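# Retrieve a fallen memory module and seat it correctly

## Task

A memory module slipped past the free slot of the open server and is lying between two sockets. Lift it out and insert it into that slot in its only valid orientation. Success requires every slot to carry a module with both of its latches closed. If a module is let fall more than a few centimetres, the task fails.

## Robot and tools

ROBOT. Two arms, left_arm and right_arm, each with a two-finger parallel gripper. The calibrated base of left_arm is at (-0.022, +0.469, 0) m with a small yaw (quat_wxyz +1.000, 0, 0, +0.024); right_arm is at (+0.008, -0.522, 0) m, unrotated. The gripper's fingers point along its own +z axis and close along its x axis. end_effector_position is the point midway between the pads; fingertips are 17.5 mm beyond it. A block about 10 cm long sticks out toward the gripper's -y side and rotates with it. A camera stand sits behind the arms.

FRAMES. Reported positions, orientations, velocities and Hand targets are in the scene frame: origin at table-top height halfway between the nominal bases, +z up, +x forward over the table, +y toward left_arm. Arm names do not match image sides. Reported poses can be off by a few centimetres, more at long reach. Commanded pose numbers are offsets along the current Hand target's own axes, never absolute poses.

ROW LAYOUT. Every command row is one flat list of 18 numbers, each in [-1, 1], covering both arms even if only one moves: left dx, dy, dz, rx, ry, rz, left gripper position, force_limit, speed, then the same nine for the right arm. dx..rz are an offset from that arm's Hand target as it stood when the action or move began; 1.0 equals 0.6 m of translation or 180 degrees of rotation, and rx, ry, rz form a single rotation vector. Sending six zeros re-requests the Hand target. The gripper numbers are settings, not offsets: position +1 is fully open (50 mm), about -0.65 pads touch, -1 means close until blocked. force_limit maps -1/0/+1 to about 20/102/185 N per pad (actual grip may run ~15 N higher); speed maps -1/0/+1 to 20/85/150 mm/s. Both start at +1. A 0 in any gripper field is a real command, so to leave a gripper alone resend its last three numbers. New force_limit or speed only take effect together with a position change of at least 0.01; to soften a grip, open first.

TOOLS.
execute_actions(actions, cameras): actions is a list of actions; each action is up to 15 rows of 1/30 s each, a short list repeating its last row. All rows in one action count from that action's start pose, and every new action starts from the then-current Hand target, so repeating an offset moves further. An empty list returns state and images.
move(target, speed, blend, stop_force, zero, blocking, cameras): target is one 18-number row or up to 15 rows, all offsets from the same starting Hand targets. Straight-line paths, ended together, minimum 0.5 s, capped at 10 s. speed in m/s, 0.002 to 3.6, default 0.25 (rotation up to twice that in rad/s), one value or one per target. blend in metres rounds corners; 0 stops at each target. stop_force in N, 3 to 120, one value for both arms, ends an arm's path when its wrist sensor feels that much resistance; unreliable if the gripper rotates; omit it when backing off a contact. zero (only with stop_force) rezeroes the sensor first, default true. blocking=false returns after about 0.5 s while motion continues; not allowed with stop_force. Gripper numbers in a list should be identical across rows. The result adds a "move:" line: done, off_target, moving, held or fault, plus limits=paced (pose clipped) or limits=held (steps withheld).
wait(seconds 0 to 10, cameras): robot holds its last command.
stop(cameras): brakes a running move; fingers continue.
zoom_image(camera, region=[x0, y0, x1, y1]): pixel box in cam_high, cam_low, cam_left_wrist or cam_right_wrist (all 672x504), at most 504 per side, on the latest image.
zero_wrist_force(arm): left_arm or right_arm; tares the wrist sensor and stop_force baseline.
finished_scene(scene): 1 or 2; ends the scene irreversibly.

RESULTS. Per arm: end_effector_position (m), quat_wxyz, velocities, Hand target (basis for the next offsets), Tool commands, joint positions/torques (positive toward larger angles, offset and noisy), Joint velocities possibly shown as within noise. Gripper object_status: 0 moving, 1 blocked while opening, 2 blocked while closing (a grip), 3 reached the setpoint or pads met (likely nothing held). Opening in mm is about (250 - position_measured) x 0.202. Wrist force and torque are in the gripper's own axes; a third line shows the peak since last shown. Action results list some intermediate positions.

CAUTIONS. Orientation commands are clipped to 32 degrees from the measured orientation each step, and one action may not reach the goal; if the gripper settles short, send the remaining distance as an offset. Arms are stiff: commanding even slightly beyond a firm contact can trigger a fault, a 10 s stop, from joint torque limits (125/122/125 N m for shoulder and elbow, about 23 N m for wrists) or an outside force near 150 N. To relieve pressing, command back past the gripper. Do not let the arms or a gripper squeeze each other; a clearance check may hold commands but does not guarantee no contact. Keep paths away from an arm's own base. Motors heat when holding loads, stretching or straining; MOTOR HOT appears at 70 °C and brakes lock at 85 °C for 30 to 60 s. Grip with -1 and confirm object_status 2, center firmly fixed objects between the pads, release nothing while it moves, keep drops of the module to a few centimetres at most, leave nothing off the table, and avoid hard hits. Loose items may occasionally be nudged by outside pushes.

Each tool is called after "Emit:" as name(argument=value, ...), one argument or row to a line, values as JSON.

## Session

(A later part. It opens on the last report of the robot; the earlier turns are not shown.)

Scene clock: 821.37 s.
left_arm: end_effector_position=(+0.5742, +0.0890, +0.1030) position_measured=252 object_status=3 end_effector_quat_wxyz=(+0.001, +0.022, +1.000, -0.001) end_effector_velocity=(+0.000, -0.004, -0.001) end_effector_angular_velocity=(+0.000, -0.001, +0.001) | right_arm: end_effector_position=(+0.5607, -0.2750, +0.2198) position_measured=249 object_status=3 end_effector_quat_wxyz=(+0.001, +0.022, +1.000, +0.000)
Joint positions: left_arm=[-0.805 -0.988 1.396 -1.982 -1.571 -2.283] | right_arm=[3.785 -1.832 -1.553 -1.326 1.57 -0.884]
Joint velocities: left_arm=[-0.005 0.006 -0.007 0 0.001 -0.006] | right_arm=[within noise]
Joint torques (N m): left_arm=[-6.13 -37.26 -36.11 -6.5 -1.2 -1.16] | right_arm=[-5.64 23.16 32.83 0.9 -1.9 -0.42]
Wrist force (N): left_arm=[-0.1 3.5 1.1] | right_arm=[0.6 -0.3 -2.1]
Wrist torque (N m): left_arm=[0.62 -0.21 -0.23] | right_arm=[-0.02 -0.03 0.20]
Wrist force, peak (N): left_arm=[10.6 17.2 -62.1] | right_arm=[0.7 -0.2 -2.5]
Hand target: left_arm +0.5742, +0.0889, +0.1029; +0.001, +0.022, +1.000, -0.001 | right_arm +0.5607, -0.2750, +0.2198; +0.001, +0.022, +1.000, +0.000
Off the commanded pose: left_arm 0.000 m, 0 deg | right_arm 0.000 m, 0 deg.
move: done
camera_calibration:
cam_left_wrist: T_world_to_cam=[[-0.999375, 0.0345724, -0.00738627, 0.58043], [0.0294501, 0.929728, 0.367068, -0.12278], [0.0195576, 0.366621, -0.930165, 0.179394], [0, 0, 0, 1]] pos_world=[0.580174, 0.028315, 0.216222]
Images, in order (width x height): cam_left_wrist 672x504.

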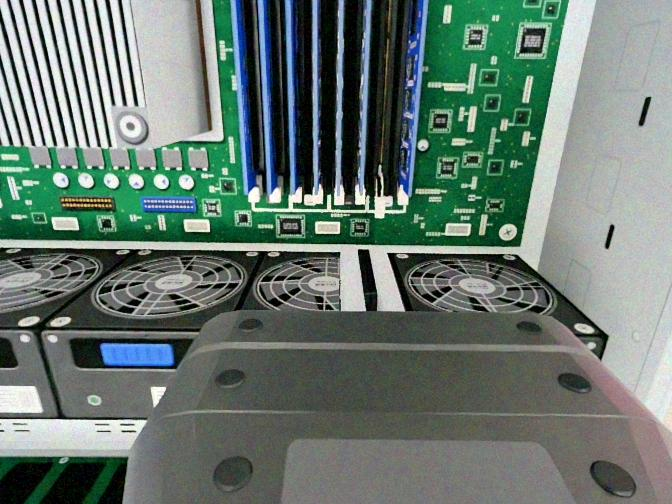

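Emit:
move(
  target=[
    [0,0,-0.16,0,0,0,-1,-0.5,0, 0,0,0,0,0,0,-1,-0.5,-0.8],
    [-0.0552,0.1739,-0.3118,0,0,0,-1,-0.5,0, 0,0,0,0,0,0,-1,-0.5,-0.8],
    [-0.0552,0.1739,-0.3118,0,0,0,-1,-0.5,0, 0.0191,0.4691,0.06,0,0,0,-1,-0.5,-0.8],
    [-0.0552,0.1739,-0.3118,0,0,0,-1,-0.5,0, 0.0191,0.4691,0.1747,0,0,0,-1,-0.5,-0.8],
  ],
  speed=[0.2,0.2,0.12,0.08],
  blend=[0.03,0,0.01,0],
  cameras=["cam_right_wrist","cam_low"],
)

Emit:
zoom_image(
  camera="cam_right_wrist",
  region=[310, 50, 430, 150],
)

Emit:
zoom_image(
  camera="cam_right_wrist",
  region=[310, 150, 430, 270],
)

Scene clock: 840.67 s.
left_arm: end_effector_position=(+0.6115, +0.1921, +0.2898) position_measured=252 object_status=3 end_effector_quat_wxyz=(+0.001, +0.022, +1.000, -0.001) | right_arm: end_effector_position=(+0.5618, +0.0066, +0.1147) position_measured=249 object_status=3 end_effector_quat_wxyz=(+0.001, +0.022, +1.000, +0.000)
Joint positions: left_arm=[-0.654 -1.118 1.108 -1.564 -1.571 -2.132] | right_arm=[4.08 -2.283 -1.145 -1.284 1.569 -0.589]
Joint torques (N m): left_arm=[8.71 -35.2 -37.15 -0.17 0.78 1.08] | right_arm=[-6.2 68.8 32.96 0.34 1.69 -1.12]
Wrist force (N): left_arm=[0.3 3.4 0.8] | right_arm=[0.8 -0.3 -2.0]
Wrist torque (N m): left_arm=[0.60 -0.28 -0.21] | right_arm=[-0.02 -0.05 0.08]
Wrist force, peak (N): left_arm=[-3.0 13.9 -0.3] | right_arm=[0.6 -2.8 -3.0]
Hand target: left_arm +0.6115, +0.1921, +0.2898; +0.001, +0.022, +1.000, -0.001 | right_arm +0.5618, +0.0067, +0.1150; +0.001, +0.022, +1.000, +0.000
Off the commanded pose: left_arm 0.000 m, 0 deg | right_arm 0.000 m, 0 deg.
move: done
camera_calibration:
cam_right_wrist: T_world_to_cam=[[-0.998763, 0.0484132, -0.0113234, 0.574213], [0.041529, 0.93753, 0.345416, -0.0550636], [0.0273387, 0.344519, -0.938381, 0.22502], [0, 0, 0, 1]] pos_world=[0.569638, -0.0536994, 0.236676]
Images, in order (width x height): cam_low 672x504, cam_right_wrist 672x504.

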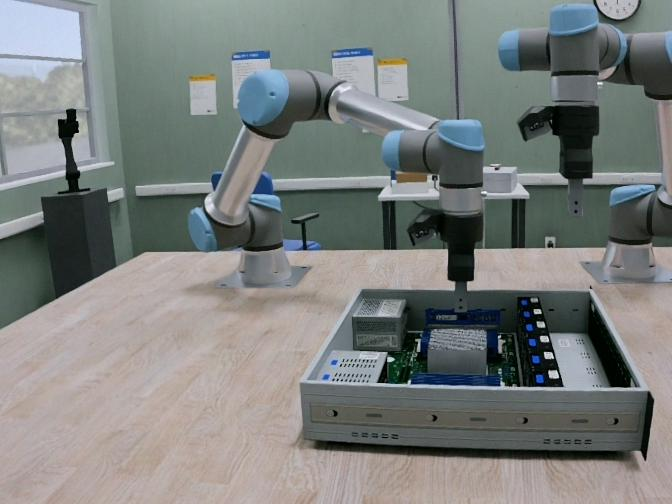

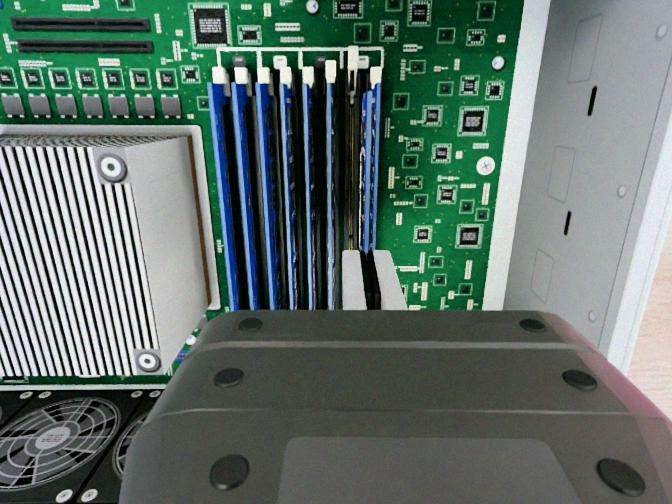

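Scaled by 4.200 from the camera's 672x504 image, which has a finer 960x720 frame.

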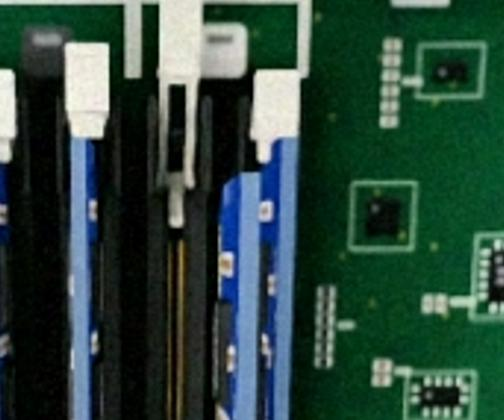

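Scaled by 4.200 from the camera's 672x504 image, which has a finer 960x720 frame.

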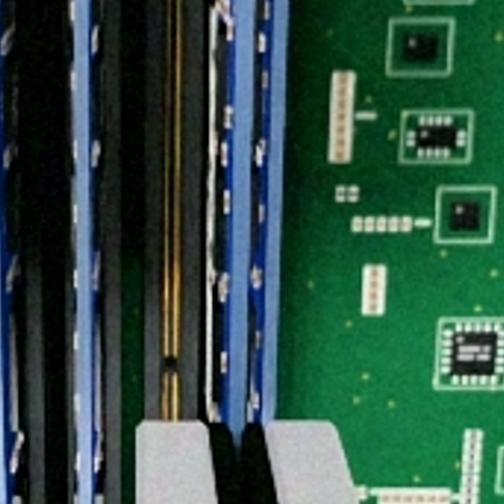

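Emit:
move(
  target=[0,0,0,0,0,0,-1,-0.5,0, -0.0058,-0.0064,0,0,0,0,-1,-0.5,-0.8],
  speed=0.03,
  cameras=["cam_right_wrist"],
)

Emit:
zoom_image(
  camera="cam_right_wrist",
  region=[310, 50, 430, 150],
)

Emit:
zoom_image(
  camera="cam_right_wrist",
  region=[310, 150, 430, 270],
)

Scene clock: 862.70 s.
left_arm: end_effector_position=(+0.6115, +0.1921, +0.2898) position_measured=252 object_status=3 end_effector_quat_wxyz=(+0.001, +0.022, +1.000, -0.001) | right_arm: end_effector_position=(+0.5652, +0.0026, +0.1150) position_measured=249 object_status=3 end_effector_quat_wxyz=(+0.001, +0.022, +1.000, +0.000)
Joint positions: left_arm=[-0.654 -1.118 1.108 -1.564 -1.571 -2.132] | right_arm=[4.073 -2.281 -1.146 -1.284 1.569 -0.596]
Joint torques (N m): left_arm=[8.21 -35.43 -36.94 -0.48 0.77 1.01] | right_arm=[4.13 67.39 15.84 5.44 1.81 0.38]
Wrist force (N): left_arm=[0.1 3.3 0.6] | right_arm=[0.6 -0.2 -1.9]
Wrist torque (N m): left_arm=[0.59 -0.25 -0.21] | right_arm=[0.00 -0.03 0.08]
Wrist force, peak (N): left_arm=[0.0 3.8 0.5] | right_arm=[0.7 -0.4 -2.4]
Hand target: left_arm +0.6115, +0.1921, +0.2898; +0.001, +0.022, +1.000, -0.001 | right_arm +0.5652, +0.0027, +0.1150; +0.001, +0.022, +1.000, +0.000
Off the commanded pose: left_arm 0.000 m, 0 deg | right_arm 0.000 m, 0 deg.
move: done
camera_calibration:
cam_right_wrist: T_world_to_cam=[[-0.998758, 0.0484881, -0.0114906, 0.577749], [0.0415291, 0.937374, 0.345841, -0.0515332], [0.0275401, 0.344934, -0.938223, 0.226402], [0, 0, 0, 1]] pos_world=[0.572936, -0.0578019, 0.236877]
Images, in order (width x height): cam_right_wrist 672x504.

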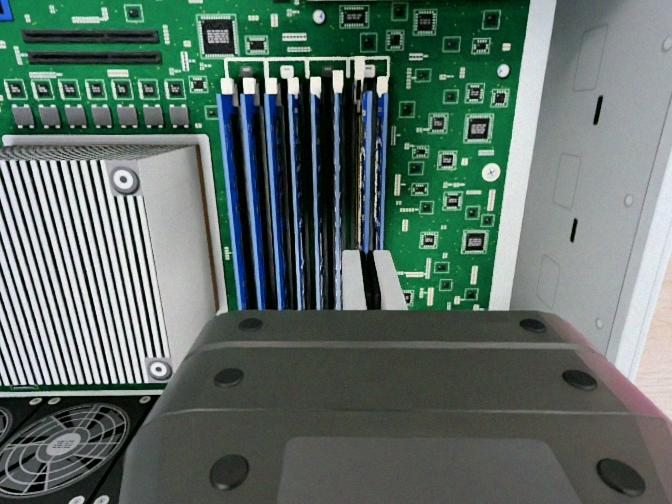

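Scaled by 4.200 from the camera's 672x504 image, which has a finer 960x720 frame.

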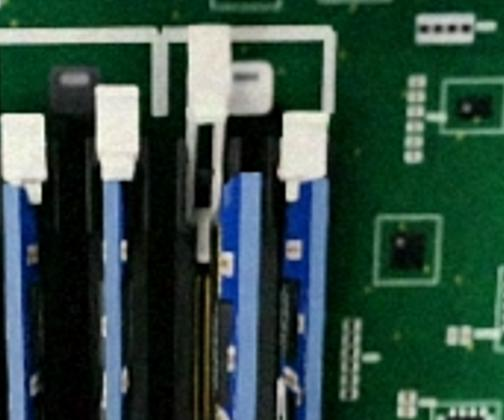

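Scaled by 4.200 from the camera's 672x504 image, which has a finer 960x720 frame.

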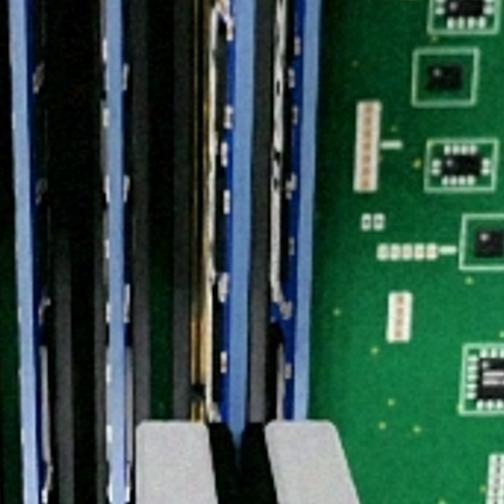

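Emit:
move(
  target=[0,0,0,0,0,0,-1,-0.5,0, -0.0008,0,0.0275,0,0,0,-1,-0.5,-0.8],
  speed=0.04,
  stop_force=7,
  cameras=["cam_right_wrist"],
)

Emit:
zoom_image(
  camera="cam_right_wrist",
  region=[310, 50, 430, 150],
)

Emit:
zoom_image(
  camera="cam_right_wrist",
  region=[310, 150, 430, 270],
)

Scene clock: 876.30 s.
left_arm: end_effector_position=(+0.6115, +0.1921, +0.2898) position_measured=252 object_status=3 end_effector_quat_wxyz=(+0.001, +0.022, +1.000, -0.001) | right_arm: end_effector_position=(+0.5657, +0.0027, +0.0985) position_measured=249 object_status=3 end_effector_quat_wxyz=(+0.001, +0.022, +1.000, +0.000)
Joint positions: left_arm=[-0.654 -1.118 1.108 -1.564 -1.571 -2.132] | right_arm=[4.072 -2.295 -1.167 -1.25 1.569 -0.596]
Joint torques (N m): left_arm=[7.58 -35.49 -36.71 -0.74 0.82 1.16] | right_arm=[-7.66 68.96 32.5 0.2 1.57 -0.05]
Wrist force (N): left_arm=[0.2 3.4 0.8] | right_arm=[0.8 -0.5 -2.3]
Wrist torque (N m): left_arm=[0.60 -0.27 -0.22] | right_arm=[-0.05 -0.05 0.08]
Wrist force, peak (N): left_arm=[0.2 3.8 0.6] | right_arm=[0.6 -0.4 -3.2]
Hand target: left_arm +0.6115, +0.1921, +0.2898; +0.001, +0.022, +1.000, -0.001 | right_arm +0.5657, +0.0027, +0.0985; +0.001, +0.022, +1.000, +0.000
Off the commanded pose: left_arm 0.000 m, 0 deg | right_arm 0.000 m, 0 deg.
move: done
camera_calibration:
cam_right_wrist: T_world_to_cam=[[-0.998758, 0.0484902, -0.0114951, 0.578055], [0.0415321, 0.937406, 0.345753, -0.0459223], [0.0275412, 0.344846, -0.938255, 0.210874], [0, 0, 0, 1]] pos_world=[0.573436, -0.0577014, 0.220377]
Images, in order (width x height): cam_right_wrist 672x504.

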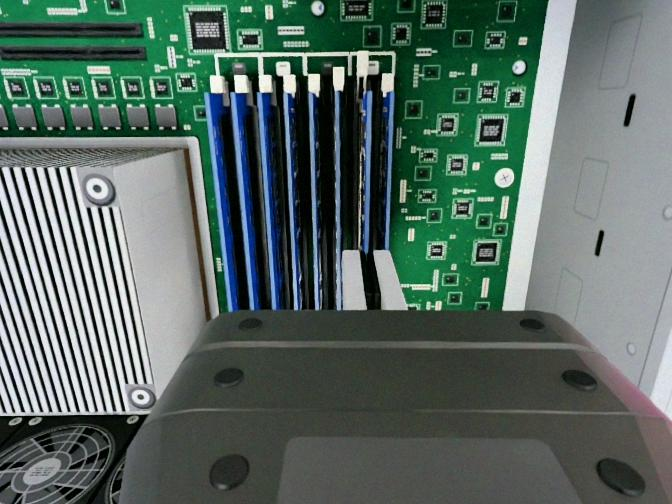

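Scaled by 4.200 from the camera's 672x504 image, which has a finer 960x720 frame.

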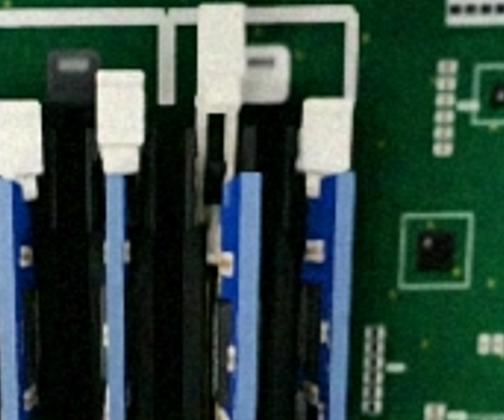

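Scaled by 4.200 from the camera's 672x504 image, which has a finer 960x720 frame.

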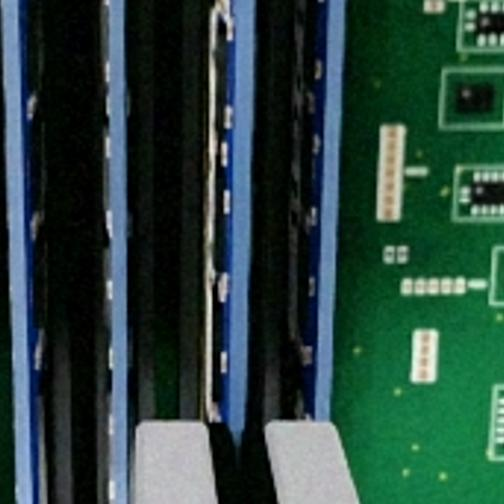

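Emit:
move(
  target=[0,0,0,0,0,0,-1,-0.5,0, 0,-0.0008,0.0335,0,0,0,-1,-0.5,-0.8],
  speed=0.015,
  stop_force=7,
  cameras=["cam_right_wrist"],
)

Emit:
zoom_image(
  camera="cam_right_wrist",
  region=[310, 50, 430, 150],
)

Scene clock: 886.07 s.
left_arm: end_effector_position=(+0.6115, +0.1921, +0.2898) position_measured=252 object_status=3 end_effector_quat_wxyz=(+0.001, +0.022, +1.000, -0.001) | right_arm: end_effector_position=(+0.5657, +0.0022, +0.0783) position_measured=249 object_status=3 end_effector_quat_wxyz=(+0.001, +0.022, +1.000, +0.000)
Joint positions: left_arm=[-0.654 -1.118 1.108 -1.564 -1.571 -2.132] | right_arm=[4.072 -2.311 -1.192 -1.208 1.569 -0.597]
Joint torques (N m): left_arm=[7.51 -35.38 -36.85 -1.02 0.79 1.07] | right_arm=[-5.67 44.43 27.38 -0.46 0.58 -1]
Wrist force (N): left_arm=[0.5 3.2 0.6] | right_arm=[0.1 -0.6 -11.3]
Wrist torque (N m): left_arm=[0.58 -0.31 -0.22] | right_arm=[0.00 0.03 0.03]
Wrist force, peak (N): left_arm=[0.4 3.9 0.7] | right_arm=[0.7 -1.6 -12.3]
Hand target: left_arm +0.6115, +0.1921, +0.2898; +0.001, +0.022, +1.000, -0.001 | right_arm +0.5657, +0.0022, +0.0784; +0.001, +0.022, +1.000, +0.000
Off the commanded pose: left_arm 0.000 m, 0 deg | right_arm 0.000 m, 0 deg.
move: contact (right_arm)
camera_calibration:
cam_right_wrist: T_world_to_cam=[[-0.998761, 0.0484493, -0.0114022, 0.57783], [0.0415268, 0.93742, 0.345717, -0.038493], [0.0274383, 0.344815, -0.93827, 0.192248], [0, 0, 0, 1]] pos_world=[0.573437, -0.0582011, 0.200276]
Images, in order (width x height): cam_right_wrist 672x504.

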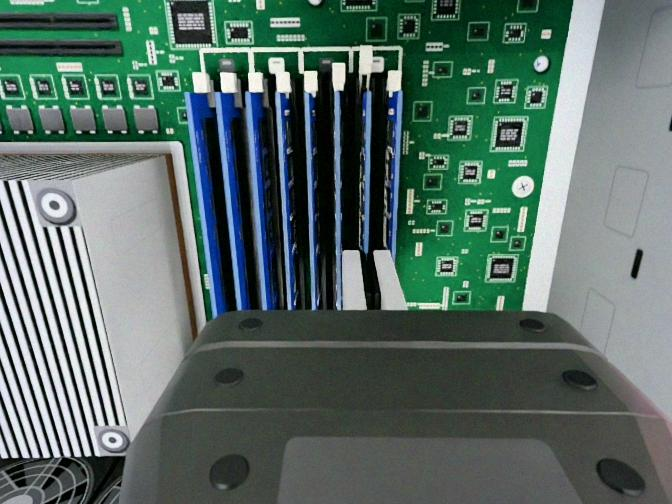

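Scaled by 4.200 from the camera's 672x504 image, which has a finer 960x720 frame.

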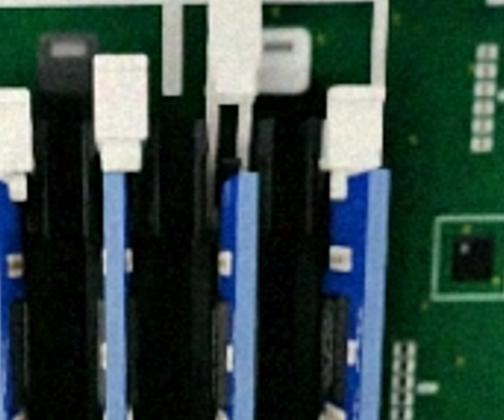

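Emit:
move(
  target=[0,0,0,0,0,0,-1,-0.5,0, 0,0,-0.0012,0,0,0,-1,-0.5,-0.8],
  speed=0.01,
)

Emit:
move(
  target=[0,0,0,0,0,0,-1,-0.5,0, 0,0,0,0,0,0,-0.518,-0.5,-0.8],
  speed=0.01,
)

Emit:
move(
  target=[
    [0,0,0,0,0,0,-1,-0.5,0, 0,0,-0.03,0,0,0,-0.518,-0.5,-0.8],
    [0,0,0,0,0,0,-1,-0.5,0, 0,0,-0.012,0,0,0,-1,-0.5,0],
  ],
  speed=0.05,
  cameras=["cam_right_wrist"],
)

Emit:
zoom_image(
  camera="cam_right_wrist",
  region=[310, 50, 430, 150],
)

Emit:
zoom_image(
  camera="cam_right_wrist",
  region=[310, 170, 430, 290],
)

Scene clock: 895.73 s.
left_arm: end_effector_position=(+0.6115, +0.1921, +0.2898) position_measured=252 object_status=3 end_effector_quat_wxyz=(+0.001, +0.022, +1.000, -0.001) | right_arm: end_effector_position=(+0.5657, +0.0022, +0.0791) position_measured=249 object_status=3 end_effector_quat_wxyz=(+0.001, +0.022, +1.000, +0.000)
Joint positions: left_arm=[-0.654 -1.118 1.108 -1.564 -1.571 -2.132] | right_arm=[4.072 -2.311 -1.191 -1.209 1.569 -0.597]
Joint torques (N m): left_arm=[7.31 -35.95 -36.64 -1.11 0.69 1.18] | right_arm=[2.99 68.94 31.75 0.62 0.68 -0.32]
Wrist force (N): left_arm=[0.3 3.5 0.7] | right_arm=[0.9 -0.4 -2.0]
Wrist torque (N m): left_arm=[0.63 -0.28 -0.21] | right_arm=[-0.02 -0.03 0.02]
Wrist force, peak (N): left_arm=[0.1 3.8 1.1] | right_arm=[0.6 -0.6 -11.0]
Hand target: left_arm +0.6115, +0.1921, +0.2898; +0.001, +0.022, +1.000, -0.001 | right_arm +0.5657, +0.0022, +0.0791; +0.001, +0.022, +1.000, +0.000
Off the commanded pose: left_arm 0.000 m, 0 deg | right_arm 0.000 m, 0 deg.
move: done

Scene clock: 896.23 s.
left_arm: end_effector_position=(+0.6115, +0.1921, +0.2898) position_measured=252 object_status=3 end_effector_quat_wxyz=(+0.001, +0.022, +1.000, -0.001) | right_arm: end_effector_position=(+0.5657, +0.0022, +0.0791) position_measured=230 object_status=3 end_effector_quat_wxyz=(+0.001, +0.022, +1.000, +0.000)
Joint positions: left_arm=[-0.654 -1.118 1.108 -1.564 -1.571 -2.132] | right_arm=[4.072 -2.311 -1.191 -1.209 1.569 -0.597]
Joint torques (N m): left_arm=[6.97 -35.94 -37.17 -1.25 0.82 1.06] | right_arm=[4.6 67.88 30.7 1.97 0.62 -0.12]
Wrist force (N): left_arm=[0.0 3.3 0.7] | right_arm=[6.8 -1.4 -3.3]
Wrist torque (N m): left_arm=[0.58 -0.23 -0.21] | right_arm=[-0.09 0.06 0.02]
Wrist force, peak (N): left_arm=[0.3 4.0 0.6] | right_arm=[6.8 -1.2 -3.7]
Hand target: left_arm +0.6115, +0.1921, +0.2898; +0.001, +0.022, +1.000, -0.001 | right_arm +0.5657, +0.0022, +0.0791; +0.001, +0.022, +1.000, +0.000
Off the commanded pose: left_arm 0.000 m, 0 deg | right_arm 0.000 m, 0 deg.
move: done

Scene clock: 897.87 s.
left_arm: end_effector_position=(+0.6115, +0.1921, +0.2898) position_measured=252 object_status=3 end_effector_quat_wxyz=(+0.001, +0.022, +1.000, -0.001) | right_arm: end_effector_position=(+0.5657, +0.0022, +0.0863) position_measured=252 object_status=3 end_effector_quat_wxyz=(+0.001, +0.022, +1.000, +0.000)
Joint positions: left_arm=[-0.654 -1.118 1.108 -1.564 -1.571 -2.132] | right_arm=[4.072 -2.304 -1.183 -1.224 1.569 -0.597]
Joint torques (N m): left_arm=[6.84 -36.17 -36.6 -1.31 0.79 1.1] | right_arm=[0.08 68.42 32.24 0.29 0.67 -0.08]
Wrist force (N): left_arm=[0.3 3.4 0.4] | right_arm=[0.3 -0.2 -2.4]
Wrist torque (N m): left_arm=[0.60 -0.29 -0.22] | right_arm=[0.00 0.03 0.07]
Wrist force, peak (N): left_arm=[0.3 3.9 0.6] | right_arm=[6.9 -0.8 -3.6]
Hand target: left_arm +0.6115, +0.1921, +0.2898; +0.001, +0.022, +1.000, -0.001 | right_arm +0.5657, +0.0022, +0.0863; +0.001, +0.022, +1.000, +0.000
Off the commanded pose: left_arm 0.000 m, 0 deg | right_arm 0.000 m, 0 deg.
move: done
camera_calibration:
cam_right_wrist: T_world_to_cam=[[-0.998758, 0.0484881, -0.0114906, 0.577938], [0.0415291, 0.937374, 0.345841, -0.0412534], [0.0275401, 0.344934, -0.938223, 0.199599], [0, 0, 0, 1]] pos_world=[0.573436, -0.0582019, 0.208177]
Images, in order (width x height): cam_right_wrist 672x504.

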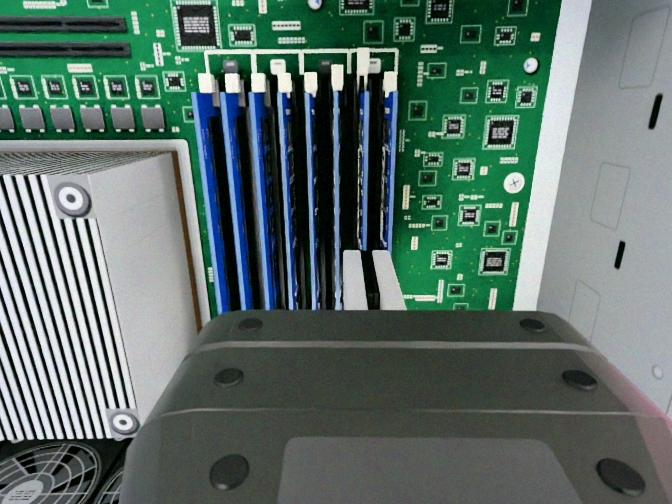

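Scaled by 4.200 from the camera's 672x504 image, which has a finer 960x720 frame.

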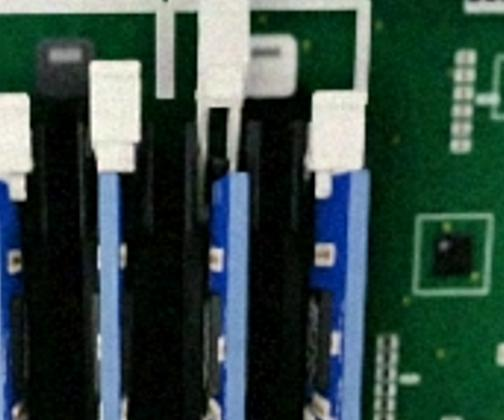

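Scaled by 4.200 from the camera's 672x504 image, which has a finer 960x720 frame.

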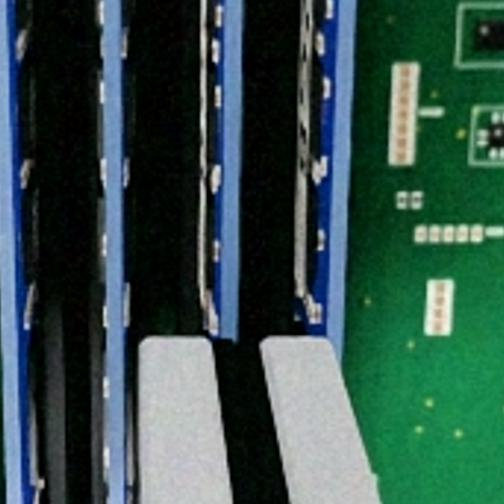

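Emit:
move(
  target=[0,0,0,0,0,0,-1,-0.5,0, 0,0,0.037,0,0,0,-1,-0.5,0],
  speed=0.015,
  stop_force=70,
)

Emit:
move(
  target=[
    [0,0,0,0,0,0,-1,-0.5,0, 0,0,-0.02,0,0,0,-1,-0.5,0],
    [0,0,0,0,0,0,-1,-0.5,0, -0.004,-0.0925,-0.02,0,0,0,-1,-0.5,0],
  ],
  speed=0.08,
  cameras=["cam_right_wrist"],
)

Emit:
zoom_image(
  camera="cam_right_wrist",
  region=[310, 170, 430, 310],
)

Scene clock: 906.90 s.
left_arm: end_effector_position=(+0.6115, +0.1921, +0.2898) position_measured=252 object_status=3 end_effector_quat_wxyz=(+0.001, +0.022, +1.000, -0.001) | right_arm: end_effector_position=(+0.5658, +0.0023, +0.0762) position_measured=252 object_status=3 end_effector_quat_wxyz=(+0.001, +0.022, +1.000, +0.000)
Joint positions: left_arm=[-0.654 -1.118 1.108 -1.564 -1.571 -2.132] | right_arm=[4.072 -2.313 -1.195 -1.203 1.569 -0.597]
Joint torques (N m): left_arm=[6.32 -36.71 -37 -1.56 0.83 1] | right_arm=[-5.61 20.11 3.8 -1.91 -2.57 -0.99]
Wrist force (N): left_arm=[0.1 3.5 0.8] | right_arm=[11.6 -10.8 -66.4]
Wrist torque (N m): left_arm=[0.63 -0.26 -0.22] | right_arm=[-0.17 0.16 0.06]
Wrist force, peak (N): left_arm=[0.4 3.8 0.5] | right_arm=[15.0 -21.8 -76.3]
Hand target: left_arm +0.6115, +0.1921, +0.2898; +0.001, +0.022, +1.000, -0.001 | right_arm +0.5658, +0.0023, +0.0763; +0.001, +0.022, +1.000, +0.000 (not the last commanded pose)
Off the commanded pose: left_arm 0.000 m, 0 deg | right_arm 0.012 m, 0 deg.
move: contact (right_arm)

Scene clock: 908.60 s.
left_arm: end_effector_position=(+0.6115, +0.1921, +0.2898) position_measured=252 object_status=3 end_effector_quat_wxyz=(+0.001, +0.022, +1.000, -0.001) | right_arm: end_effector_position=(+0.5658, -0.0532, +0.0884) position_measured=252 object_status=3 end_effector_quat_wxyz=(+0.001, +0.022, +1.000, +0.000)
Joint positions: left_arm=[-0.654 -1.118 1.108 -1.564 -1.571 -2.132] | right_arm=[4.025 -2.216 -1.332 -1.163 1.569 -0.643]
Joint torques (N m): left_arm=[6.81 -36.64 -36.96 -1.7 0.76 1.11] | right_arm=[4.56 31.31 24.48 0.19 1.79 0.89]
Wrist force (N): left_arm=[0.1 3.4 0.7] | right_arm=[0.4 -0.3 -2.3]
Wrist torque (N m): left_arm=[0.60 -0.26 -0.21] | right_arm=[-0.03 0.02 0.20]
Wrist force, peak (N): left_arm=[0.1 3.8 0.5] | right_arm=[11.8 -10.4 -66.1]
Hand target: left_arm +0.6115, +0.1921, +0.2898; +0.001, +0.022, +1.000, -0.001 | right_arm +0.5657, -0.0533, +0.0882; +0.001, +0.022, +1.000, +0.000
Off the commanded pose: left_arm 0.000 m, 0 deg | right_arm 0.000 m, 0 deg.
move: done
camera_calibration:
cam_right_wrist: T_world_to_cam=[[-0.998752, 0.0484809, -0.0119966, 0.580753], [0.0413296, 0.937158, 0.34645, 0.0100094], [0.0280389, 0.345522, -0.937992, 0.220448], [0, 0, 0, 1]] pos_world=[0.573434, -0.113705, 0.210277]
Images, in order (width x height): cam_right_wrist 672x504.

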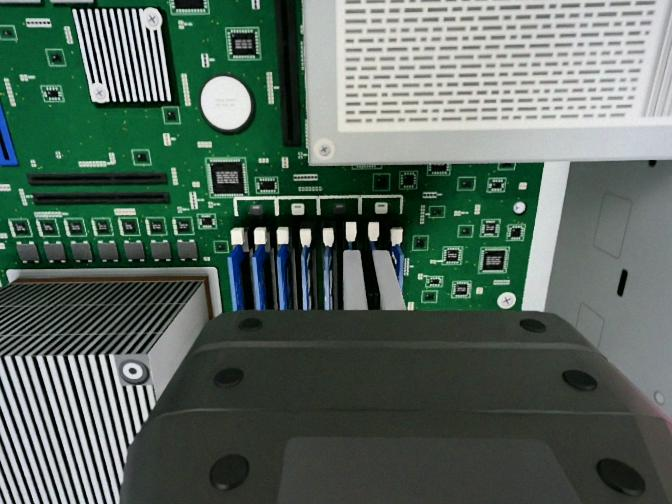

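Scaled by 3.600 from the camera's 672x504 image, which has a finer 960x720 frame.

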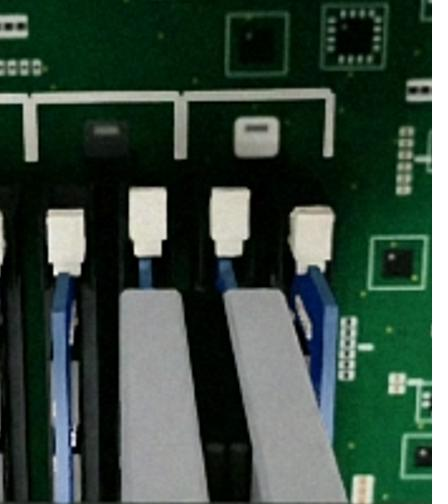

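Emit:
move(
  target=[0,0,0,0,0,0,-1,-0.5,0, 0.0054,0.0005,0.006,0,0,0,-1,-0.5,0],
  speed=0.04,
  cameras=["cam_right_wrist"],
)

Emit:
zoom_image(
  camera="cam_right_wrist",
  region=[310, 170, 430, 310],
)

Scene clock: 915.57 s.
left_arm: end_effector_position=(+0.6115, +0.1921, +0.2898) position_measured=252 object_status=3 end_effector_quat_wxyz=(+0.001, +0.022, +1.000, -0.001) | right_arm: end_effector_position=(+0.5624, -0.0528, +0.0845) position_measured=252 object_status=3 end_effector_quat_wxyz=(+0.001, +0.022, +1.000, +0.000)
Joint positions: left_arm=[-0.654 -1.118 1.108 -1.564 -1.571 -2.132] | right_arm=[4.029 -2.215 -1.344 -1.152 1.569 -0.639]
Joint torques (N m): left_arm=[6.79 -37.07 -36.76 -1.83 0.83 1.07] | right_arm=[0.54 64.78 29.96 2.92 1.13 0.1]
Wrist force (N): left_arm=[0.0 3.7 0.9] | right_arm=[0.4 -0.1 -2.6]
Wrist torque (N m): left_arm=[0.65 -0.23 -0.21] | right_arm=[0.01 0.02 0.20]
Wrist force, peak (N): left_arm=[0.4 3.8 0.8] | right_arm=[1.1 -0.5 -2.7]
Hand target: left_arm +0.6115, +0.1921, +0.2898; +0.001, +0.022, +1.000, -0.001 | right_arm +0.5625, -0.0528, +0.0846; +0.001, +0.022, +1.000, +0.000
Off the commanded pose: left_arm 0.000 m, 0 deg | right_arm 0.000 m, 0 deg.
move: done
camera_calibration:
cam_right_wrist: T_world_to_cam=[[-0.998758, 0.0484066, -0.0118202, 0.57735], [0.0413273, 0.937238, 0.346234, 0.0111758], [0.0278383, 0.345315, -0.938074, 0.216851], [0, 0, 0, 1]] pos_world=[0.570135, -0.113304, 0.206377]
Images, in order (width x height): cam_right_wrist 672x504.

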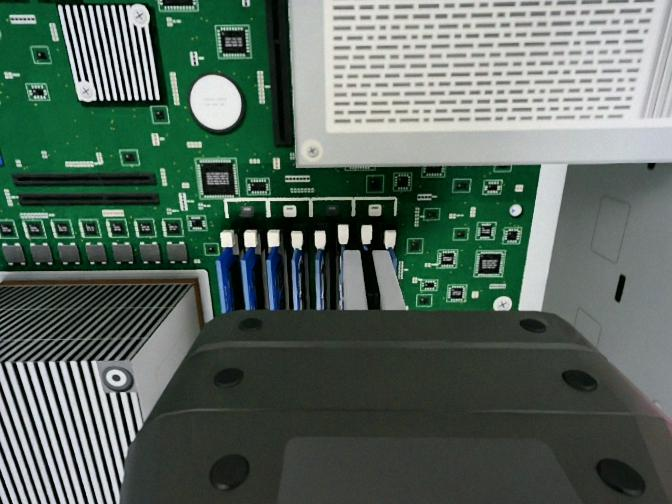

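Scaled by 3.600 from the camera's 672x504 image, which has a finer 960x720 frame.

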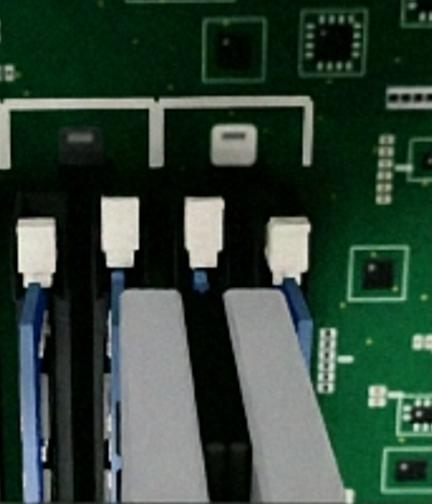

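Emit:
move(
  target=[0,0,0,0,0,0,-1,-0.5,0, 0.0005,0,0.035,0,0,0,-1,-0.5,0],
  speed=0.015,
  stop_force=65,
)

Emit:
move(
  target=[
    [0,0,0,0,0,0,-1,-0.5,0, 0,0,-0.02,0,0,0,-1,-0.5,0],
    [0,0,0,0,0,0,-1,-0.5,0, -0.0165,0,-0.014,0,0,0,-1,-0.5,0],
  ],
  speed=0.06,
  cameras=["cam_right_wrist"],
)

Emit:
zoom_image(
  camera="cam_right_wrist",
  region=[310, 170, 430, 310],
)

Scene clock: 924.43 s.
left_arm: end_effector_position=(+0.6115, +0.1921, +0.2898) position_measured=252 object_status=3 end_effector_quat_wxyz=(+0.001, +0.022, +1.000, -0.001) | right_arm: end_effector_position=(+0.5626, -0.0527, +0.0768) position_measured=252 object_status=3 end_effector_quat_wxyz=(+0.001, +0.022, +1.000, +0.001)
Joint positions: left_arm=[-0.654 -1.118 1.108 -1.564 -1.571 -2.132] | right_arm=[4.029 -2.222 -1.353 -1.134 1.569 -0.639]
Joint torques (N m): left_arm=[6.51 -37.31 -36.78 -2.06 0.71 1.16] | right_arm=[3.04 21.31 9.44 -2 -1.74 0.12]
Wrist force (N): left_arm=[0.0 3.3 0.6] | right_arm=[7.9 -11.5 -57.9]
Wrist torque (N m): left_arm=[0.58 -0.24 -0.21] | right_arm=[-0.59 -0.06 0.16]
Wrist force, peak (N): left_arm=[0.1 3.8 0.9] | right_arm=[9.4 -18.1 -71.2]
Hand target: left_arm +0.6115, +0.1921, +0.2898; +0.001, +0.022, +1.000, -0.001 | right_arm +0.5626, -0.0527, +0.0768; +0.001, +0.022, +1.000, +0.001 (not the last commanded pose)
Off the commanded pose: left_arm 0.000 m, 0 deg | right_arm 0.013 m, 0 deg.
move: contact (right_arm)

Scene clock: 925.53 s.
left_arm: end_effector_position=(+0.6115, +0.1921, +0.2898) position_measured=252 object_status=3 end_effector_quat_wxyz=(+0.001, +0.022, +1.000, -0.001) | right_arm: end_effector_position=(+0.5724, -0.0532, +0.0851) position_measured=252 object_status=3 end_effector_quat_wxyz=(+0.001, +0.022, +1.000, +0.000)
Joint positions: left_arm=[-0.654 -1.118 1.108 -1.564 -1.571 -2.132] | right_arm=[4.018 -2.231 -1.316 -1.164 1.569 -0.65]
Joint torques (N m): left_arm=[6.05 -37.54 -36.7 -2.17 0.86 1.05] | right_arm=[5.83 66.04 13.8 3.78 -1.09 1.09]
Wrist force (N): left_arm=[0.3 3.3 0.6] | right_arm=[0.3 0.1 -2.1]
Wrist torque (N m): left_arm=[0.60 -0.28 -0.21] | right_arm=[0.06 0.03 0.19]
Wrist force, peak (N): left_arm=[0.2 3.7 0.8] | right_arm=[8.0 -11.5 -58.3]
Hand target: left_arm +0.6115, +0.1921, +0.2898; +0.001, +0.022, +1.000, -0.001 | right_arm +0.5724, -0.0532, +0.0852; +0.001, +0.022, +1.000, +0.001
Off the commanded pose: left_arm 0.000 m, 0 deg | right_arm 0.000 m, 0 deg.
move: done
camera_calibration:
cam_right_wrist: T_world_to_cam=[[-0.998742, 0.0486479, -0.0121442, 0.587347], [0.0414314, 0.937105, 0.34658, 0.0108236], [0.0282407, 0.345641, -0.937942, 0.21696], [0, 0, 0, 1]] pos_world=[0.580033, -0.113706, 0.206878]
Images, in order (width x height): cam_right_wrist 672x504.

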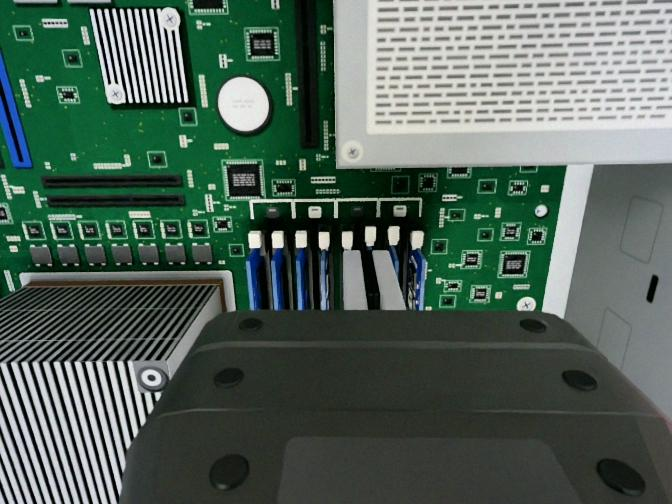

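Scaled by 3.600 from the camera's 672x504 image, which has a finer 960x720 frame.

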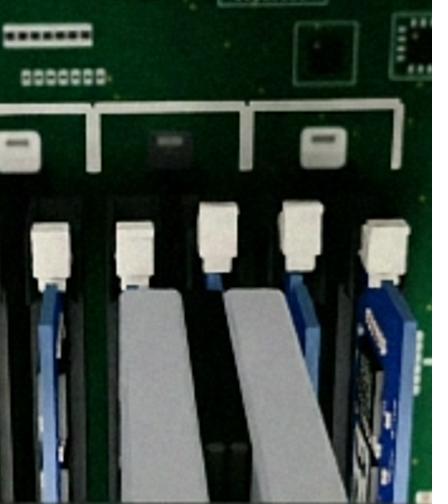

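Emit:
move(
  target=[0,0,0,0,0,0,-1,-0.5,0, 0.0028,-0.0045,0,0,0,0,-1,-0.5,0],
  speed=0.04,
)

Emit:
move(
  target=[0,0,0,0,0,0,-1,-0.5,0, 0,0,0.038,0,0,0,-1,-0.5,0],
  speed=0.015,
  stop_force=70,
)

Emit:
move(
  target=[
    [0,0,0,0,0,0,-1,-0.5,0, 0,0,-0.02,0,0,0,-1,-0.5,0],
    [0,0,0,0,0,0,-1,-0.5,0, 0.0157,0.0,-0.014,0,0,0,-1,-0.5,0],
  ],
  speed=0.06,
  cameras=["cam_right_wrist"],
)

Emit:
zoom_image(
  camera="cam_right_wrist",
  region=[310, 170, 430, 310],
)

Scene clock: 936.20 s.
left_arm: end_effector_position=(+0.6115, +0.1921, +0.2898) position_measured=252 object_status=3 end_effector_quat_wxyz=(+0.001, +0.022, +1.000, -0.001) | right_arm: end_effector_position=(+0.5706, -0.0558, +0.0852) position_measured=252 object_status=3 end_effector_quat_wxyz=(+0.001, +0.022, +1.000, +0.001)
Joint positions: left_arm=[-0.654 -1.118 1.108 -1.564 -1.571 -2.132] | right_arm=[4.018 -2.223 -1.328 -1.159 1.569 -0.651]
Joint torques (N m): left_arm=[5.74 -37.82 -36.95 -2.36 0.83 0.99] | right_arm=[-6.11 53.39 29.67 4.43 1.69 -0.95]
Wrist force (N): left_arm=[0.2 3.5 0.7] | right_arm=[0.6 0.4 -2.3]
Wrist torque (N m): left_arm=[0.62 -0.27 -0.21] | right_arm=[0.10 -0.01 0.19]
Wrist force, peak (N): left_arm=[0.2 3.8 0.7] | right_arm=[0.3 0.1 -2.7]
Hand target: left_arm +0.6115, +0.1921, +0.2898; +0.001, +0.022, +1.000, -0.001 | right_arm +0.5706, -0.0558, +0.0852; +0.001, +0.022, +1.000, +0.001
Off the commanded pose: left_arm 0.000 m, 0 deg | right_arm 0.000 m, 0 deg.
move: done

Scene clock: 937.60 s.
left_arm: end_effector_position=(+0.6115, +0.1921, +0.2898) position_measured=252 object_status=3 end_effector_quat_wxyz=(+0.001, +0.022, +1.000, -0.001) | right_arm: end_effector_position=(+0.5708, -0.0557, +0.0763) position_measured=252 object_status=3 end_effector_quat_wxyz=(+0.002, +0.022, +1.000, +0.001)
Joint positions: left_arm=[-0.654 -1.118 1.108 -1.564 -1.571 -2.132] | right_arm=[4.018 -2.232 -1.337 -1.139 1.569 -0.651]
Joint torques (N m): left_arm=[5.89 -38.13 -37.17 -2.52 0.78 1.09] | right_arm=[5.79 17.63 1.02 -1.94 1.65 -0.66]
Wrist force (N): left_arm=[0.2 3.6 0.7] | right_arm=[9.4 -12.6 -67.2]
Wrist torque (N m): left_arm=[0.63 -0.27 -0.21] | right_arm=[-0.50 -0.03 0.13]
Wrist force, peak (N): left_arm=[0.2 3.7 1.0] | right_arm=[14.2 -23.8 -77.3]
Hand target: left_arm +0.6115, +0.1921, +0.2898; +0.001, +0.022, +1.000, -0.001 | right_arm +0.5708, -0.0557, +0.0764; +0.002, +0.022, +1.000, +0.001 (not the last commanded pose)
Off the commanded pose: left_arm 0.000 m, 0 deg | right_arm 0.014 m, 0 deg.
move: contact (right_arm)

Scene clock: 938.77 s.
left_arm: end_effector_position=(+0.6115, +0.1921, +0.2898) position_measured=252 object_status=3 end_effector_quat_wxyz=(+0.001, +0.022, +1.000, -0.001) | right_arm: end_effector_position=(+0.5613, -0.0552, +0.0849) position_measured=252 object_status=3 end_effector_quat_wxyz=(+0.002, +0.022, +1.000, +0.001)
Joint positions: left_arm=[-0.654 -1.118 1.108 -1.564 -1.571 -2.132] | right_arm=[4.028 -2.208 -1.355 -1.146 1.569 -0.64]
Joint torques (N m): left_arm=[5.9 -38.03 -36.56 -2.35 0.84 1.06] | right_arm=[-5.15 30.58 24.34 0.34 0.13 -0.9]
Wrist force (N): left_arm=[0.1 3.2 0.9] | right_arm=[0.0 0.6 -3.3]
Wrist torque (N m): left_arm=[0.57 -0.25 -0.22] | right_arm=[0.12 0.09 0.08]
Wrist force, peak (N): left_arm=[0.0 3.8 0.7] | right_arm=[9.3 -12.8 -66.3]
Hand target: left_arm +0.6115, +0.1921, +0.2898; +0.001, +0.022, +1.000, -0.001 | right_arm +0.5613, -0.0553, +0.0847; +0.002, +0.022, +1.000, +0.001
Off the commanded pose: left_arm 0.000 m, 0 deg | right_arm 0.000 m, 0 deg.
move: done
camera_calibration:
cam_right_wrist: T_world_to_cam=[[-0.998739, 0.0485249, -0.0128831, 0.576495], [0.041026, 0.936709, 0.347697, 0.0132451], [0.0289397, 0.34673, -0.937518, 0.21755], [0, 0, 0, 1]] pos_world=[0.568928, -0.115812, 0.206779]
Images, in order (width x height): cam_right_wrist 672x504.

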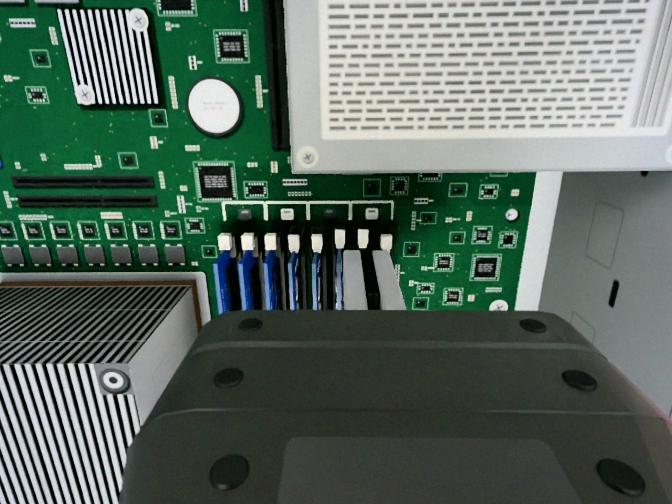

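Scaled by 3.600 from the camera's 672x504 image, which has a finer 960x720 frame.

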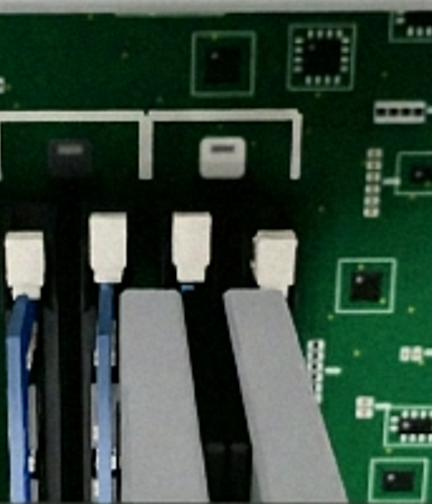

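Emit:
move(
  target=[0,0,0,0,0,0,-1,-0.5,0, -0.0008,0,0.04,0,0,0,-1,-0.5,0],
  speed=0.015,
  stop_force=78,
)

Emit:
move(
  target=[
    [0,0,0,0,0,0,-1,-0.5,0, 0,0,-0.02,0,0,0,-1,-0.5,0],
    [0,0,0,0,0,0,-1,-0.5,0, -0.0157,0.0,-0.014,0,0,0,-1,-0.5,0],
  ],
  speed=0.06,
  cameras=["cam_right_wrist"],
)

Emit:
zoom_image(
  camera="cam_right_wrist",
  region=[310, 170, 430, 310],
)

Scene clock: 949.87 s.
left_arm: end_effector_position=(+0.6115, +0.1921, +0.2898) position_measured=252 object_status=3 end_effector_quat_wxyz=(+0.001, +0.022, +1.000, -0.001) | right_arm: end_effector_position=(+0.5617, -0.0552, +0.0745) position_measured=252 object_status=3 end_effector_quat_wxyz=(+0.002, +0.022, +1.000, +0.001)
Joint positions: left_arm=[-0.654 -1.118 1.108 -1.564 -1.571 -2.132] | right_arm=[4.028 -2.219 -1.366 -1.124 1.569 -0.641]
Joint torques (N m): left_arm=[5.4 -38.52 -36.79 -2.68 0.83 1.17] | right_arm=[-2.42 4.14 5.18 -1.01 -1.81 -0.4]
Wrist force (N): left_arm=[0.2 3.4 0.5] | right_arm=[17.6 -16.6 -77.8]
Wrist torque (N m): left_arm=[0.61 -0.27 -0.22] | right_arm=[-0.33 0.40 -0.08]
Wrist force, peak (N): left_arm=[-0.1 3.8 0.9] | right_arm=[20.9 -23.1 -82.4]
Hand target: left_arm +0.6115, +0.1921, +0.2898; +0.001, +0.022, +1.000, -0.001 | right_arm +0.5616, -0.0552, +0.0745; +0.002, +0.022, +1.000, +0.001 (not the last commanded pose)
Off the commanded pose: left_arm 0.000 m, 0 deg | right_arm 0.014 m, 0 deg.
move: contact (right_arm)

Scene clock: 950.93 s.
left_arm: end_effector_position=(+0.6115, +0.1921, +0.2898) position_measured=252 object_status=3 end_effector_quat_wxyz=(+0.001, +0.022, +1.000, -0.001) | right_arm: end_effector_position=(+0.5711, -0.0557, +0.0827) position_measured=252 object_status=3 end_effector_quat_wxyz=(+0.002, +0.022, +1.000, +0.001) end_effector_velocity=(-0.002, -0.001, +0.000) end_effector_angular_velocity=(-0.001, +0.002, -0.002)
Joint positions: left_arm=[-0.654 -1.118 1.108 -1.564 -1.571 -2.132] | right_arm=[4.017 -2.226 -1.33 -1.153 1.569 -0.651]
Joint velocities: left_arm=[within noise] | right_arm=[0.001 0.003 -0.005 -0.001 0 0.003]
Joint torques (N m): left_arm=[5.17 -38.69 -37.1 -2.78 0.72 1.08] | right_arm=[6.57 66.24 13.87 2.73 -0.87 1.12]
Wrist force (N): left_arm=[0.1 3.4 0.8] | right_arm=[1.2 0.8 -3.3]
Wrist torque (N m): left_arm=[0.61 -0.25 -0.22] | right_arm=[0.15 -0.11 0.19]
Wrist force, peak (N): left_arm=[0.2 3.7 0.8] | right_arm=[17.3 -16.7 -77.9]
Hand target: left_arm +0.6115, +0.1921, +0.2898; +0.001, +0.022, +1.000, -0.001 | right_arm +0.5710, -0.0556, +0.0829; +0.002, +0.022, +1.000, +0.001
Off the commanded pose: left_arm 0.000 m, 0 deg | right_arm 0.000 m, 0 deg.
move: done
camera_calibration:
cam_right_wrist: T_world_to_cam=[[-0.998732, 0.0486535, -0.0129472, 0.586202], [0.041127, 0.936735, 0.347615, 0.0140417], [0.0290408, 0.346642, -0.937548, 0.215317], [0, 0, 0, 1]] pos_world=[0.578628, -0.116312, 0.204579]
Images, in order (width x height): cam_right_wrist 672x504.

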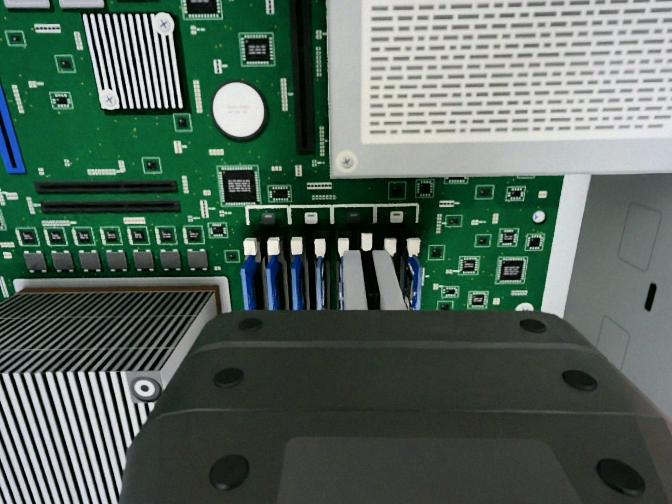

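Scaled by 3.600 from the camera's 672x504 image, which has a finer 960x720 frame.

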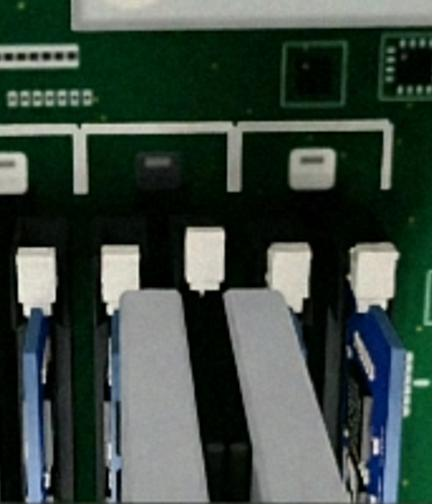

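Emit:
move(
  target=[0,0,0,0,0,0,-1,-0.5,0, 0,0,0.04,0,0,0,-1,-0.5,0],
  speed=0.015,
  stop_force=78,
)

Emit:
move(
  target=[0,0,0,0,0,0,-1,-0.5,0, 0,0,-0.035,0,0,0,-1,-0.5,0],
  speed=0.08,
  cameras=["cam_right_wrist"],
)

Emit:
zoom_image(
  camera="cam_right_wrist",
  region=[230, 190, 330, 290],
)

Emit:
zoom_image(
  camera="cam_right_wrist",
  region=[330, 190, 430, 290],
)

Scene clock: 958.73 s.
left_arm: end_effector_position=(+0.6115, +0.1921, +0.2898) position_measured=252 object_status=3 end_effector_quat_wxyz=(+0.001, +0.022, +1.000, -0.001) | right_arm: end_effector_position=(+0.5711, -0.0554, +0.0760) position_measured=252 object_status=3 end_effector_quat_wxyz=(+0.002, +0.022, +1.000, +0.001)
Joint positions: left_arm=[-0.654 -1.118 1.108 -1.564 -1.571 -2.132] | right_arm=[4.018 -2.233 -1.338 -1.137 1.569 -0.651]
Joint torques (N m): left_arm=[4.93 -38.87 -36.69 -3.04 0.79 1.17] | right_arm=[4.55 -8.21 5.38 -0.45 1.75 -1.05]
Wrist force (N): left_arm=[0.1 3.3 0.7] | right_arm=[17.7 -23.6 -77.7]
Wrist torque (N m): left_arm=[0.59 -0.25 -0.20] | right_arm=[-0.58 -0.11 0.09]
Wrist force, peak (N): left_arm=[0.2 3.7 1.0] | right_arm=[19.1 -27.5 -82.5]
Hand target: left_arm +0.6115, +0.1921, +0.2898; +0.001, +0.022, +1.000, -0.001 | right_arm +0.5711, -0.0555, +0.0760; +0.002, +0.022, +1.000, +0.001 (not the last commanded pose)
Off the commanded pose: left_arm 0.000 m, 0 deg | right_arm 0.017 m, 0 deg.
move: contact (right_arm)

Scene clock: 959.47 s.
left_arm: end_effector_position=(+0.6115, +0.1921, +0.2898) position_measured=252 object_status=3 end_effector_quat_wxyz=(+0.001, +0.022, +1.000, -0.001) | right_arm: end_effector_position=(+0.5711, -0.0555, +0.0973) position_measured=252 object_status=3 end_effector_quat_wxyz=(+0.002, +0.022, +1.000, +0.002) end_effector_velocity=(+0.001, -0.001, -0.001) end_effector_angular_velocity=(+0.002, -0.002, -0.001)
Joint positions: left_arm=[-0.654 -1.118 1.108 -1.564 -1.571 -2.132] | right_arm=[4.018 -2.212 -1.314 -1.181 1.569 -0.651]
Joint velocities: left_arm=[within noise] | right_arm=[-0.001 0 -0.003 0.006 0 0]
Joint torques (N m): left_arm=[5.11 -38.87 -36.4 -3.08 0.81 1.04] | right_arm=[6.91 31.42 13.67 5.61 1.71 0.84]
Wrist force (N): left_arm=[-0.1 3.5 0.8] | right_arm=[0.3 1.2 -3.1]
Wrist torque (N m): left_arm=[0.61 -0.22 -0.21] | right_arm=[0.21 0.04 0.19]
Wrist force, peak (N): left_arm=[0.1 3.7 0.7] | right_arm=[17.7 -23.5 -78.1]
Hand target: left_arm +0.6115, +0.1921, +0.2898; +0.001, +0.022, +1.000, -0.001 | right_arm +0.5711, -0.0555, +0.0970; +0.002, +0.022, +1.000, +0.001
Off the commanded pose: left_arm 0.000 m, 0 deg | right_arm 0.000 m, 0 deg.
move: done
camera_calibration:
cam_right_wrist: T_world_to_cam=[[-0.998725, 0.0485715, -0.0137781, 0.586449], [0.0407263, 0.936336, 0.348736, 0.00885704], [0.0298395, 0.34773, -0.93712, 0.228454], [0, 0, 0, 1]] pos_world=[0.578523, -0.116218, 0.21908]
Images, in order (width x height): cam_right_wrist 672x504.

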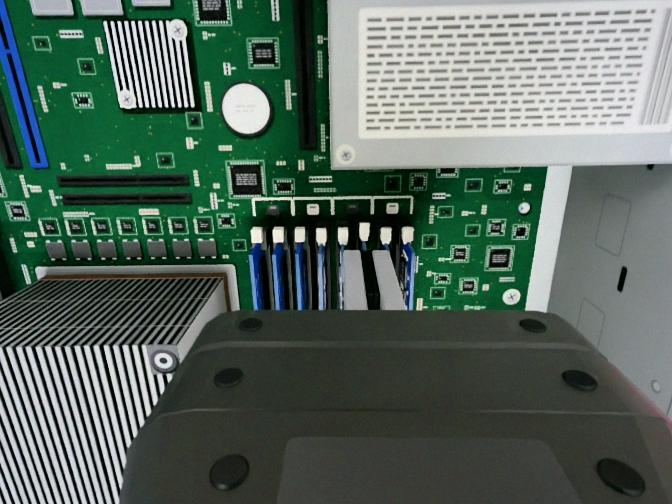

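Scaled by 5.040 from the camera's 672x504 image, which has a finer 960x720 frame.

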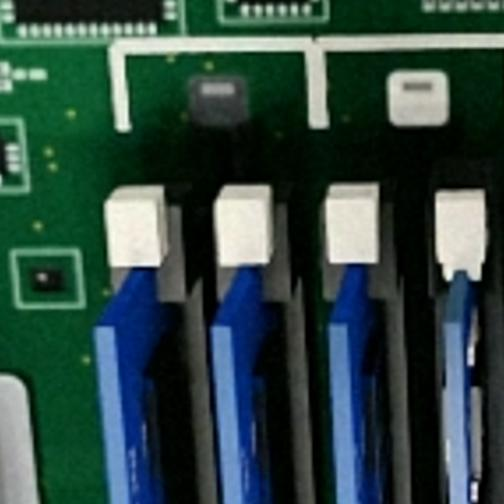

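Scaled by 5.040 from the camera's 672x504 image, which has a finer 960x720 frame.

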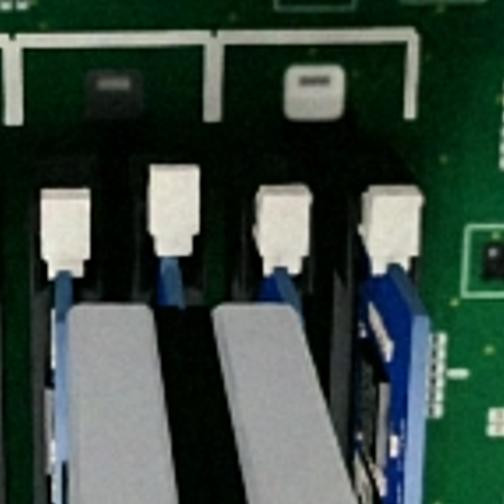

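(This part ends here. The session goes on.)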